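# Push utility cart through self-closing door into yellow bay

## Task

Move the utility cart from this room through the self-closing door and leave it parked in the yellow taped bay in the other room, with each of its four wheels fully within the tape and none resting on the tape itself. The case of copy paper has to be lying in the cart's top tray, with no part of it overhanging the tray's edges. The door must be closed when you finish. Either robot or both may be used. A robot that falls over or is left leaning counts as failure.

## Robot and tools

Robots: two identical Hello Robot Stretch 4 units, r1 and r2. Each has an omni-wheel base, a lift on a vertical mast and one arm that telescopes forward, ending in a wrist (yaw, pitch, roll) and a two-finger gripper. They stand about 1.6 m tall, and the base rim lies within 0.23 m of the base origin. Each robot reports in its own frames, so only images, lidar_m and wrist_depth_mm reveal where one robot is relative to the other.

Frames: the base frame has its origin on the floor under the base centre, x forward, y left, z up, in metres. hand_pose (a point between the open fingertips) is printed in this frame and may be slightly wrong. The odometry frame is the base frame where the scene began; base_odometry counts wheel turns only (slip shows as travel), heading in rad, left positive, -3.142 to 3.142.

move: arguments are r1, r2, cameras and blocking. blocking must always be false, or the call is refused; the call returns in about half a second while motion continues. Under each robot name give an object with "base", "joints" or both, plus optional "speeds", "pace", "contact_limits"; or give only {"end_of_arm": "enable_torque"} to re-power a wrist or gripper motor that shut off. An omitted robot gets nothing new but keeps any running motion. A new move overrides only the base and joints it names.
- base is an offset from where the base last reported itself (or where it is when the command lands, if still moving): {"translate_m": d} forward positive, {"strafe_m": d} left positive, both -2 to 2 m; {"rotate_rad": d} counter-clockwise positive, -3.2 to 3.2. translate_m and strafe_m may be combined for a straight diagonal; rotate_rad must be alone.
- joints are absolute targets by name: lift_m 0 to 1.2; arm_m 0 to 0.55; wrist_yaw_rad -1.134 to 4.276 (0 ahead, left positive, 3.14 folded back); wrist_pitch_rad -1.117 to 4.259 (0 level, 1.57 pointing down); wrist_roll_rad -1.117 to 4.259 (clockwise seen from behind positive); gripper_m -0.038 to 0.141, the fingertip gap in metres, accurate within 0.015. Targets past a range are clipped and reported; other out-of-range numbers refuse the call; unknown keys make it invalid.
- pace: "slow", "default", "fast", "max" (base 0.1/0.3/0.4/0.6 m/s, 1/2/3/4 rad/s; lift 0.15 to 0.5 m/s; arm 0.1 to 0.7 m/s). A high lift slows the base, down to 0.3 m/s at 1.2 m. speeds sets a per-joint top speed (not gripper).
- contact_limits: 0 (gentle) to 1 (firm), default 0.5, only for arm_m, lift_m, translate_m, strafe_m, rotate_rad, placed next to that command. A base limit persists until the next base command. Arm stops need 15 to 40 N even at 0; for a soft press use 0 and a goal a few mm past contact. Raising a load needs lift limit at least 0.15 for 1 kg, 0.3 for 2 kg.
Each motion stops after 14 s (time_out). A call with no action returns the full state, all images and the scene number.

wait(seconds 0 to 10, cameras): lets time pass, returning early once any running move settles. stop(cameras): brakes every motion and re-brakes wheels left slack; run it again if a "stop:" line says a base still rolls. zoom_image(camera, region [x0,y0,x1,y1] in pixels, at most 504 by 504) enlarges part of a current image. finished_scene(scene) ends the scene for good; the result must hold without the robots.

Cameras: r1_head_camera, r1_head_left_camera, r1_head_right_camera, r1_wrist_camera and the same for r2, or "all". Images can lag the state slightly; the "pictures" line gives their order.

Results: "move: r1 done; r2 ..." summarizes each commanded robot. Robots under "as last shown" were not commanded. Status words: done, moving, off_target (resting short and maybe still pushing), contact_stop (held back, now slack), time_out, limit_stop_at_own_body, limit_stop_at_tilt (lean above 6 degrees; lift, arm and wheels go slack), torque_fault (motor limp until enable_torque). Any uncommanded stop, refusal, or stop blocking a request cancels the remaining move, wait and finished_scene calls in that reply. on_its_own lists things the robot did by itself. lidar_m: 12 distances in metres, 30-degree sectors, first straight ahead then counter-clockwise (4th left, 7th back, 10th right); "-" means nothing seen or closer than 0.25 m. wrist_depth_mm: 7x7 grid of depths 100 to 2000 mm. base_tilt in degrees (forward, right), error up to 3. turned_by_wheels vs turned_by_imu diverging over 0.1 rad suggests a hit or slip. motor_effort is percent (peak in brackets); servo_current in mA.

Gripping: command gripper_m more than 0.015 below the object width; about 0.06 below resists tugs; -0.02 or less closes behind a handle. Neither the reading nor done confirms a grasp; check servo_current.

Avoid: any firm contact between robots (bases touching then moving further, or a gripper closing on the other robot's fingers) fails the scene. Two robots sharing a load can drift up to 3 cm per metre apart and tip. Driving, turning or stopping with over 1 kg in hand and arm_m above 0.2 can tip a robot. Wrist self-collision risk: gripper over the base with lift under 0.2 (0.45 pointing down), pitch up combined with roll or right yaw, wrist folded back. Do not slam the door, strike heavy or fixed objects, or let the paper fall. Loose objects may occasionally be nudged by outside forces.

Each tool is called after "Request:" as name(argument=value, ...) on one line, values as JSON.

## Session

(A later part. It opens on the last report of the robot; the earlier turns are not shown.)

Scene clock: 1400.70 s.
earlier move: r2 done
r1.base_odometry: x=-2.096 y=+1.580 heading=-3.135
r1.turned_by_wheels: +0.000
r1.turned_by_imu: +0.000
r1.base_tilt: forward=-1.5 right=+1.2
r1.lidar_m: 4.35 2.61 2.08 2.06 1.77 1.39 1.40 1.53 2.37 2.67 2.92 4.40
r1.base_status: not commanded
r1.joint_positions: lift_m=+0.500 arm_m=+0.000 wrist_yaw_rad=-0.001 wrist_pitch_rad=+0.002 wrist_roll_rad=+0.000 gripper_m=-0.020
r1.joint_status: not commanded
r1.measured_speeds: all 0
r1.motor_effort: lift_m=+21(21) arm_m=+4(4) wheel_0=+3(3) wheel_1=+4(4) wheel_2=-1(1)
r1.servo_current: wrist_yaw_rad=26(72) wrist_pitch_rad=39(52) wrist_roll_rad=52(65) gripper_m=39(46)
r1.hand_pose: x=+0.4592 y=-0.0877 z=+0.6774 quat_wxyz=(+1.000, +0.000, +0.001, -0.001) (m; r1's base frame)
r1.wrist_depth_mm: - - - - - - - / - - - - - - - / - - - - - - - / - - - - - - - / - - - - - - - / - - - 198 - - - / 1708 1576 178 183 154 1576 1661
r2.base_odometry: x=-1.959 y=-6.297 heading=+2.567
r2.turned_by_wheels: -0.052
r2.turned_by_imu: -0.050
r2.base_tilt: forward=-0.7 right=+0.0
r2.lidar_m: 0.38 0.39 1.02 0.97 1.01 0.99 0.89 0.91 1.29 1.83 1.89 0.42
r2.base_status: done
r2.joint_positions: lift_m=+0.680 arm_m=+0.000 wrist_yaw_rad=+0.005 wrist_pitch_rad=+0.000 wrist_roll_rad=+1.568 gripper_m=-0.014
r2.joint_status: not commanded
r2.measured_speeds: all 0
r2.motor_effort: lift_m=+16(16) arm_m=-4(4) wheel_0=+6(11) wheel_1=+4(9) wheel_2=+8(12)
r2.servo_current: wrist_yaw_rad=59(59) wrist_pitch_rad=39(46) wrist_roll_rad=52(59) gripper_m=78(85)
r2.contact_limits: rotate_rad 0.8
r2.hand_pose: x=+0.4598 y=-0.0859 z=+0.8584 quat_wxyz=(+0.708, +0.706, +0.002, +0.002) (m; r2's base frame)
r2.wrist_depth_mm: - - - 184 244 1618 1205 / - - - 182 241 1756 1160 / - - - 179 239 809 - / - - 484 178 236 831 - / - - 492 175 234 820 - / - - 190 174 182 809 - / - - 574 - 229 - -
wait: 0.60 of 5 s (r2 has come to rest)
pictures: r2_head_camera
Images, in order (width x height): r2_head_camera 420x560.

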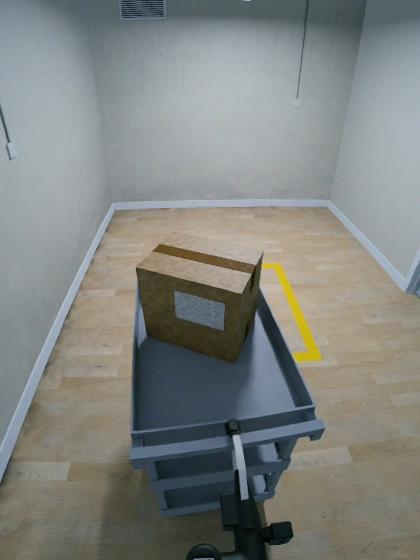

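Request:
move(blocking=false, r2={"base":{"translate_m":0.0,"strafe_m":0.25},"pace":"slow","contact_limits":{"strafe_m":0.8}})

Request:
wait(seconds=5, cameras=[])

Request:
move(blocking=false, r2={"base":{"rotate_rad":-0.17},"pace":"slow","contact_limits":{"rotate_rad":0.8}})

Request:
wait(seconds=5, cameras=[])

Request:
move(blocking=false, r2={"base":{"translate_m":0.4,"strafe_m":0.01},"pace":"slow","contact_limits":{"translate_m":0.8}})

Request:
wait(seconds=6, cameras=["r2_head_camera"])

Scene clock: 1411.07 s.
move: r2 moving
r1: as last shown
r1.base_tilt: forward=-1.6 right=+1.3
r1.lidar_m: 4.35 2.62 2.06 2.05 1.81 1.39 1.40 1.55 2.39 2.68 2.90 4.41
r1.motor_effort: lift_m=+21(21) arm_m=+4(4) wheel_0=+2(3) wheel_1=+3(4) wheel_2=-1(1)
r1.servo_current: wrist_yaw_rad=65(65) wrist_pitch_rad=39(46) wrist_roll_rad=59(59) gripper_m=52(52)
r1.wrist_depth_mm: - - - - - - - / - - - - - - - / - - - - - - - / - - - - - - - / - - - - - - - / - - - 198 - - - / 1661 1618 179 183 154 1576 1576
r2.base_odometry: x=-1.967 y=-6.309 heading=+2.567
r2.turned_by_wheels: +0.000
r2.turned_by_imu: +0.000
r2.base_tilt: forward=-0.7 right=+0.1
r2.lidar_m: 0.39 0.38 0.99 0.93 1.00 1.01 0.91 0.91 1.29 1.85 1.89 0.43
r2.base_status: translate_m moving; strafe_m moving
r2.joint_positions: lift_m=+0.680 arm_m=+0.000 wrist_yaw_rad=+0.003 wrist_pitch_rad=+0.000 wrist_roll_rad=+1.568 gripper_m=-0.014
r2.joint_status: not commanded
r2.measured_speeds: translate_m=+0.000 strafe_m=+0.056 rotate_rad=-0.002 lift_m=+0.000 arm_m=+0.000 wrist_yaw_rad=-0.016 wrist_pitch_rad=+0.000 wrist_roll_rad=+0.000
r2.motor_effort: lift_m=+16(16) arm_m=-4(4) wheel_0=-10(10) wheel_1=+8(10) wheel_2=+1(7)
r2.servo_current: wrist_yaw_rad=46(65) wrist_pitch_rad=39(52) wrist_roll_rad=39(52) gripper_m=85(91)
r2.contact_limits: strafe_m 0.8
r2.hand_pose: x=+0.4595 y=-0.0867 z=+0.8584 quat_wxyz=(+0.708, +0.706, +0.001, +0.001) (m; r2's base frame)
r2.wrist_depth_mm: - - - 186 246 1499 1160 / - - - 183 243 1756 1205 / - - - 181 240 809 - / - - 484 178 236 831 - / - - 484 176 235 820 - / - - 189 173 182 820 - / - - 569 - 229 - -
pictures: none

Scene clock: 1414.20 s.
earlier move: r2 done
r1.base_odometry: x=-2.096 y=+1.580 heading=-3.135
r1.turned_by_wheels: +0.000
r1.turned_by_imu: +0.000
r1.base_tilt: forward=-1.6 right=+1.3
r1.lidar_m: 4.37 2.60 2.09 2.05 1.79 1.41 1.41 1.53 2.36 2.67 2.89 4.39
r1.base_status: not commanded
r1.joint_positions: lift_m=+0.500 arm_m=+0.000 wrist_yaw_rad=-0.001 wrist_pitch_rad=+0.002 wrist_roll_rad=+0.000 gripper_m=-0.020
r1.joint_status: not commanded
r1.measured_speeds: all 0
r1.motor_effort: lift_m=+21(21) arm_m=+4(4) wheel_0=+2(4) wheel_1=+3(4) wheel_2=-1(1)
r1.servo_current: wrist_yaw_rad=52(72) wrist_pitch_rad=46(52) wrist_roll_rad=52(72) gripper_m=52(52)
r1.hand_pose: x=+0.4592 y=-0.0877 z=+0.6774 quat_wxyz=(+1.000, +0.000, +0.001, -0.001) (m; r1's base frame)
r1.wrist_depth_mm: - - - - - - - / - - - - - - - / - - - - - - - / - - - - - - - / - - - - - - - / - - - 198 - - - / 1661 1576 179 183 154 1576 1661
r2.base_odometry: x=-2.095 y=-6.507 heading=+2.567
r2.turned_by_wheels: +0.000
r2.turned_by_imu: +0.000
r2.base_tilt: forward=-0.7 right=+0.1
r2.lidar_m: 0.40 0.45 0.76 0.71 0.73 1.01 0.94 0.99 1.32 2.09 2.17 0.41
r2.base_status: done
r2.joint_positions: lift_m=+0.680 arm_m=+0.000 wrist_yaw_rad=-0.005 wrist_pitch_rad=+0.000 wrist_roll_rad=+1.568 gripper_m=-0.014
r2.joint_status: not commanded
r2.measured_speeds: all 0
r2.motor_effort: lift_m=+16(16) arm_m=-4(4) wheel_0=-4(14) wheel_1=+4(10) wheel_2=+0(7)
r2.servo_current: wrist_yaw_rad=52(65) wrist_pitch_rad=39(52) wrist_roll_rad=46(65) gripper_m=85(91)
r2.contact_limits: strafe_m 0.8
r2.hand_pose: x=+0.4589 y=-0.0888 z=+0.8584 quat_wxyz=(+0.708, +0.706, -0.002, -0.002) (m; r2's base frame)
r2.wrist_depth_mm: - - - 146 201 1499 - / - - 554 151 206 - - / - - 452 154 213 - - / - - 484 159 220 820 - / - - 564 166 227 - - / - - 190 171 182 - - / - - - - 243 1756 492
wait: 3.13 of 5 s (r2 has come to rest)
pictures: none
No camera images: "cameras" was empty.

Scene clock: 1414.70 s.
move: r2 moving
r1: as last shown
r1.lidar_m: 4.34 2.64 2.04 2.06 1.81 1.41 1.40 1.53 2.36 2.67 2.92 4.39
r1.motor_effort: lift_m=+21(21) arm_m=+4(4) wheel_0=+3(3) wheel_1=+3(4) wheel_2=-1(1)
r1.servo_current: wrist_yaw_rad=52(59) wrist_pitch_rad=52(52) wrist_roll_rad=46(52) gripper_m=39(52)
r1.wrist_depth_mm: - - - - - - - / - - - - - - - / - - - - - - - / - - - - - - - / - - - - - - - / - - - 198 - - - / 1708 1618 179 183 154 1576 1661
r2.base_odometry: x=-2.095 y=-6.507 heading=+2.450
r2.turned_by_wheels: -0.117
r2.turned_by_imu: -0.113
r2.base_tilt: forward=-0.6 right=+0.1
r2.lidar_m: 0.40 0.42 0.79 0.71 0.71 0.91 0.94 0.96 1.21 2.07 2.11 0.41
r2.base_status: rotate_rad moving
r2.joint_positions: lift_m=+0.680 arm_m=+0.000 wrist_yaw_rad=+0.007 wrist_pitch_rad=+0.000 wrist_roll_rad=+1.568 gripper_m=-0.014
r2.joint_status: not commanded
r2.measured_speeds: translate_m=+0.000 strafe_m=-0.001 rotate_rad=-0.346 lift_m=+0.000 arm_m=+0.000 wrist_yaw_rad=+0.000 wrist_pitch_rad=+0.000 wrist_roll_rad=+0.000
r2.motor_effort: lift_m=+16(16) arm_m=-3(4) wheel_0=+11(12) wheel_1=+5(9) wheel_2=+11(13)
r2.servo_current: wrist_yaw_rad=52(52) wrist_pitch_rad=46(46) wrist_roll_rad=52(59) gripper_m=85(91)
r2.contact_limits: rotate_rad 0.8
r2.hand_pose: x=+0.4599 y=-0.0855 z=+0.8584 quat_wxyz=(+0.708, +0.706, +0.002, +0.002) (m; r2's base frame)
r2.wrist_depth_mm: - - - 163 219 1661 1281 / - - - 164 221 1537 - / - - 521 167 225 820 - / - - 462 169 229 820 - / - - 525 171 230 831 - / - - 189 173 181 - - / - - - - 236 - -
pictures: none

Scene clock: 1415.30 s.
earlier move: r2 done
r1.base_odometry: x=-2.096 y=+1.580 heading=-3.135
r1.turned_by_wheels: +0.000
r1.turned_by_imu: +0.000
r1.base_tilt: forward=-1.6 right=+1.3
r1.lidar_m: 4.37 2.62 2.06 2.05 1.77 1.42 1.41 1.53 2.37 2.68 2.90 4.43
r1.base_status: not commanded
r1.joint_positions: lift_m=+0.500 arm_m=+0.000 wrist_yaw_rad=-0.001 wrist_pitch_rad=+0.002 wrist_roll_rad=+0.000 gripper_m=-0.020
r1.joint_status: not commanded
r1.measured_speeds: all 0
r1.motor_effort: lift_m=+21(21) arm_m=+4(4) wheel_0=+3(3) wheel_1=+3(4) wheel_2=-1(1)
r1.servo_current: wrist_yaw_rad=46(65) wrist_pitch_rad=46(52) wrist_roll_rad=46(59) gripper_m=39(52)
r1.hand_pose: x=+0.4592 y=-0.0877 z=+0.6774 quat_wxyz=(+1.000, +0.000, +0.001, -0.001) (m; r1's base frame)
r1.wrist_depth_mm: - - - - - - - / - - - - - - - / - - - - - - - / - - - - - - - / - - - - - - - / - - - 198 - - - / 1708 1618 178 183 154 1576 1661
r2.base_odometry: x=-2.095 y=-6.507 heading=+2.399
r2.turned_by_wheels: -0.052
r2.turned_by_imu: -0.050
r2.base_tilt: forward=-0.7 right=+0.1
r2.lidar_m: 0.37 0.40 0.80 0.72 0.73 0.90 0.95 0.96 1.15 2.07 2.12 0.43
r2.base_status: done
r2.joint_positions: lift_m=+0.680 arm_m=+0.000 wrist_yaw_rad=+0.005 wrist_pitch_rad=+0.000 wrist_roll_rad=+1.568 gripper_m=-0.014
r2.joint_status: not commanded
r2.measured_speeds: all 0
r2.motor_effort: lift_m=+16(16) arm_m=-4(4) wheel_0=+7(12) wheel_1=+4(9) wheel_2=+8(13)
r2.servo_current: wrist_yaw_rad=46(59) wrist_pitch_rad=39(46) wrist_roll_rad=52(65) gripper_m=78(91)
r2.contact_limits: rotate_rad 0.8
r2.hand_pose: x=+0.4597 y=-0.0860 z=+0.8584 quat_wxyz=(+0.708, +0.706, +0.002, +0.002) (m; r2's base frame)
r2.wrist_depth_mm: - - - 175 235 1756 1205 / - - - 175 234 1808 564 / - - 609 174 234 809 - / - - 469 174 233 842 - / - - 500 174 232 831 - / - - 189 173 182 820 - / - - 615 - 231 - -
wait: 0.60 of 5 s (r2 has come to rest)
pictures: none
No camera images: "cameras" was empty.

Scene clock: 1415.80 s.
move: r2 moving
r1: as last shown
r1.lidar_m: 4.35 2.61 2.09 2.06 1.81 1.41 1.40 1.53 2.37 2.68 2.90 4.41
r1.servo_current: wrist_yaw_rad=46(65) wrist_pitch_rad=39(46) wrist_roll_rad=46(65) gripper_m=46(52)
r1.wrist_depth_mm: - - - - - - - / - - - - - - - / - - - - - - - / - - - - - - - / - - - - - - - / - - - 198 - - - / 1661 1661 178 183 154 1576 1661
r2.base_odometry: x=-2.104 y=-6.499 heading=+2.399
r2.turned_by_wheels: +0.000
r2.turned_by_imu: +0.000
r2.base_tilt: forward=-0.7 right=+0.1
r2.lidar_m: 0.38 0.41 0.80 0.72 0.71 0.90 0.95 0.97 1.16 2.07 2.09 0.44
r2.base_status: translate_m moving; strafe_m moving
r2.joint_positions: lift_m=+0.680 arm_m=+0.000 wrist_yaw_rad=+0.003 wrist_pitch_rad=+0.000 wrist_roll_rad=+1.568 gripper_m=-0.014
r2.joint_status: not commanded
r2.measured_speeds: translate_m=+0.048 strafe_m=+0.001 rotate_rad=-0.002 lift_m=+0.000 arm_m=+0.000 wrist_yaw_rad=-0.002 wrist_pitch_rad=+0.000 wrist_roll_rad=+0.000
r2.motor_effort: lift_m=+16(16) arm_m=-3(4) wheel_0=+2(12) wheel_1=+7(9) wheel_2=-11(11)
r2.servo_current: wrist_yaw_rad=39(59) wrist_pitch_rad=46(46) wrist_roll_rad=39(52) gripper_m=78(85)
r2.contact_limits: translate_m 0.8
r2.hand_pose: x=+0.4596 y=-0.0866 z=+0.8584 quat_wxyz=(+0.708, +0.706, +0.001, +0.001) (m; r2's base frame)
r2.wrist_depth_mm: - - - 178 238 1618 1138 / - - - 177 236 1756 580 / - - 647 176 235 798 - / - - 469 175 233 820 - / - - 492 174 232 820 - / - - 189 172 182 820 - / - - 591 - 229 - -
pictures: none

Scene clock: 1420.60 s.
earlier move: r2 done
r1.base_odometry: x=-2.096 y=+1.580 heading=-3.135
r1.turned_by_wheels: +0.000
r1.turned_by_imu: +0.000
r1.base_tilt: forward=-1.5 right=+1.2
r1.lidar_m: 4.35 2.62 2.09 2.05 1.80 1.43 1.39 1.52 2.37 2.68 2.94 4.37
r1.base_status: not commanded
r1.joint_positions: lift_m=+0.500 arm_m=+0.000 wrist_yaw_rad=-0.001 wrist_pitch_rad=+0.002 wrist_roll_rad=+0.000 gripper_m=-0.020
r1.joint_status: not commanded
r1.measured_speeds: all 0
r1.motor_effort: lift_m=+21(21) arm_m=+4(4) wheel_0=+2(3) wheel_1=+4(4) wheel_2=-1(1)
r1.servo_current: wrist_yaw_rad=52(65) wrist_pitch_rad=39(52) wrist_roll_rad=59(78) gripper_m=39(52)
r1.hand_pose: x=+0.4592 y=-0.0877 z=+0.6774 quat_wxyz=(+1.000, +0.000, +0.001, -0.001) (m; r1's base frame)
r1.wrist_depth_mm: - - - - - - - / - - - - - - - / - - - - - - - / - - - - - - - / - - - - - - - / - - - 198 - - - / 1661 1576 179 183 154 1576 1618
r2.base_odometry: x=-2.397 y=-6.244 heading=+2.399
r2.turned_by_wheels: +0.000
r2.turned_by_imu: +0.001
r2.base_tilt: forward=-0.7 right=+0.1
r2.lidar_m: 0.32 0.30 0.87 0.77 0.77 0.96 1.34 1.32 1.61 2.00 2.03 0.50
r2.base_status: done
r2.joint_positions: lift_m=+0.680 arm_m=+0.000 wrist_yaw_rad=-0.001 wrist_pitch_rad=+0.000 wrist_roll_rad=+1.568 gripper_m=-0.014
r2.joint_status: not commanded
r2.measured_speeds: all 0
r2.motor_effort: lift_m=+16(16) arm_m=-2(4) wheel_0=+5(12) wheel_1=+4(10) wheel_2=-6(18)
r2.servo_current: wrist_yaw_rad=46(59) wrist_pitch_rad=46(46) wrist_roll_rad=52(78) gripper_m=85(91)
r2.contact_limits: translate_m 0.8
r2.hand_pose: x=+0.4592 y=-0.0876 z=+0.8584 quat_wxyz=(+0.708, +0.706, +0.000, +0.000) (m; r2's base frame)
r2.wrist_depth_mm: - - - 273 - 1708 1205 / - - - 306 319 332 330 / - - - 277 287 1863 1205 / - - - 260 263 1808 549 / - - - 187 243 788 - / - - 189 170 182 809 - / - - 455 - 210 - -
wait: 4.80 of 6 s (r2 has come to rest)
pictures: r2_head_camera
Images, in order (width x height): r2_head_camera 420x560.

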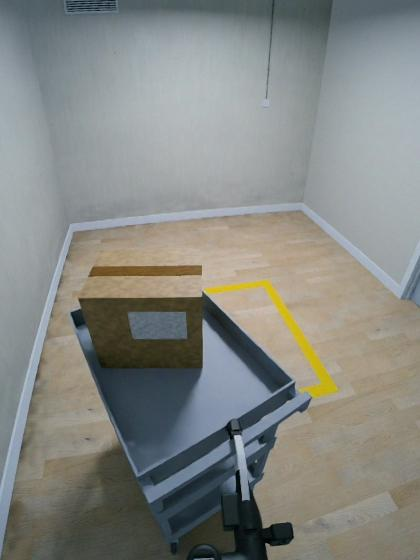

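Request:
move(blocking=false, r2={"base":{"translate_m":0.3,"strafe_m":0.27},"pace":"slow","contact_limits":{"translate_m":0.8}})

Request:
wait(seconds=6, cameras=["r2_head_camera"])

Scene clock: 1446.67 s.
move: r2 moving
r1: as last shown
r1.base_tilt: forward=-1.6 right=+1.3
r1.lidar_m: 4.34 2.62 2.08 2.04 1.79 1.38 1.40 1.53 2.37 2.67 2.91 4.40
r1.motor_effort: lift_m=+21(21) arm_m=+4(4) wheel_0=+3(3) wheel_1=+3(4) wheel_2=-1(1)
r1.servo_current: wrist_yaw_rad=59(65) wrist_pitch_rad=39(46) wrist_roll_rad=39(59) gripper_m=46(52)
r1.wrist_depth_mm: - - - - - - - / - - - - - - - / - - - - - - - / - - - - - - - / - - - - - - - / - - - 198 - - - / 1708 1576 179 183 154 1537 1618
r2.base_odometry: x=-2.410 y=-6.244 heading=+2.398
r2.turned_by_wheels: -0.001
r2.turned_by_imu: +0.000
r2.base_tilt: forward=-0.7 right=+0.1
r2.lidar_m: 0.31 0.27 0.87 0.76 0.78 0.97 1.35 1.35 1.63 2.03 2.04 0.46
r2.base_status: translate_m moving; strafe_m moving
r2.joint_positions: lift_m=+0.680 arm_m=+0.000 wrist_yaw_rad=-0.001 wrist_pitch_rad=+0.000 wrist_roll_rad=+1.568 gripper_m=-0.014
r2.joint_status: not commanded
r2.measured_speeds: translate_m=+0.039 strafe_m=+0.035 rotate_rad=-0.002 lift_m=+0.000 arm_m=+0.000 wrist_yaw_rad=+0.000 wrist_pitch_rad=+0.000 wrist_roll_rad=+0.000
r2.motor_effort: lift_m=+16(16) arm_m=-1(2) wheel_0=-6(7) wheel_1=+8(10) wheel_2=-12(12)
r2.servo_current: wrist_yaw_rad=52(59) wrist_pitch_rad=33(46) wrist_roll_rad=46(52) gripper_m=78(91)
r2.contact_limits: translate_m 0.8
r2.hand_pose: x=+0.4592 y=-0.0876 z=+0.8584 quat_wxyz=(+0.708, +0.706, +0.000, +0.000) (m; r2's base frame)
r2.wrist_depth_mm: - - - 281 - 1808 1205 / - - - 309 329 332 332 / - - - 279 290 1808 1229 / - - - 260 264 1808 539 / - - - 187 243 788 - / - - 186 169 182 809 - / - - 452 - 212 - -
pictures: none

Scene clock: 1451.43 s.
earlier move: r2 done
r1.base_odometry: x=-2.096 y=+1.580 heading=-3.135
r1.turned_by_wheels: +0.000
r1.turned_by_imu: +0.000
r1.base_tilt: forward=-1.6 right=+1.3
r1.lidar_m: 4.37 2.59 2.09 2.03 1.80 1.41 1.37 1.53 2.37 2.65 2.93 4.39
r1.base_status: not commanded
r1.joint_positions: lift_m=+0.500 arm_m=+0.000 wrist_yaw_rad=-0.001 wrist_pitch_rad=+0.002 wrist_roll_rad=+0.000 gripper_m=-0.020
r1.joint_status: not commanded
r1.measured_speeds: all 0
r1.motor_effort: lift_m=+21(21) arm_m=+4(4) wheel_0=+3(3) wheel_1=+4(4) wheel_2=-1(1)
r1.servo_current: wrist_yaw_rad=39(72) wrist_pitch_rad=39(52) wrist_roll_rad=33(65) gripper_m=39(52)
r1.hand_pose: x=+0.4592 y=-0.0877 z=+0.6774 quat_wxyz=(+1.000, +0.000, +0.001, -0.001) (m; r1's base frame)
r1.wrist_depth_mm: - - - - - - - / - - - - - - - / - - - - - - - / - - - - - - - / - - - - - - - / - - - 198 - - - / 1708 1618 178 183 154 1576 1661
r2.base_odometry: x=-2.800 y=-6.240 heading=+2.398
r2.turned_by_wheels: +0.000
r2.turned_by_imu: +0.000
r2.base_tilt: forward=-0.7 right=+0.0
r2.lidar_m: 0.30 0.28 0.65 0.54 0.56 0.71 1.37 1.70 2.05 2.21 2.27 0.48
r2.base_status: done
r2.joint_positions: lift_m=+0.680 arm_m=+0.000 wrist_yaw_rad=-0.005 wrist_pitch_rad=+0.000 wrist_roll_rad=+1.568 gripper_m=-0.014
r2.joint_status: not commanded
r2.measured_speeds: all 0
r2.motor_effort: lift_m=+16(16) arm_m=+0(2) wheel_0=-7(11) wheel_1=+4(10) wheel_2=-6(14)
r2.servo_current: wrist_yaw_rad=46(72) wrist_pitch_rad=46(46) wrist_roll_rad=52(65) gripper_m=78(91)
r2.contact_limits: translate_m 0.8
r2.hand_pose: x=+0.4588 y=-0.0889 z=+0.8584 quat_wxyz=(+0.708, +0.706, -0.002, -0.002) (m; r2's base frame)
r2.wrist_depth_mm: - - - 294 - 1756 1205 / - - - 320 336 347 1098 / - - - 285 301 1808 1281 / - - - 263 267 1808 554 / - - - 187 244 798 - / - - 187 169 182 - - / - - 449 - 210 - -
wait: 4.77 of 6 s (r2 has come to rest)
pictures: r2_head_camera
Images, in order (width x height): r2_head_camera 420x560.

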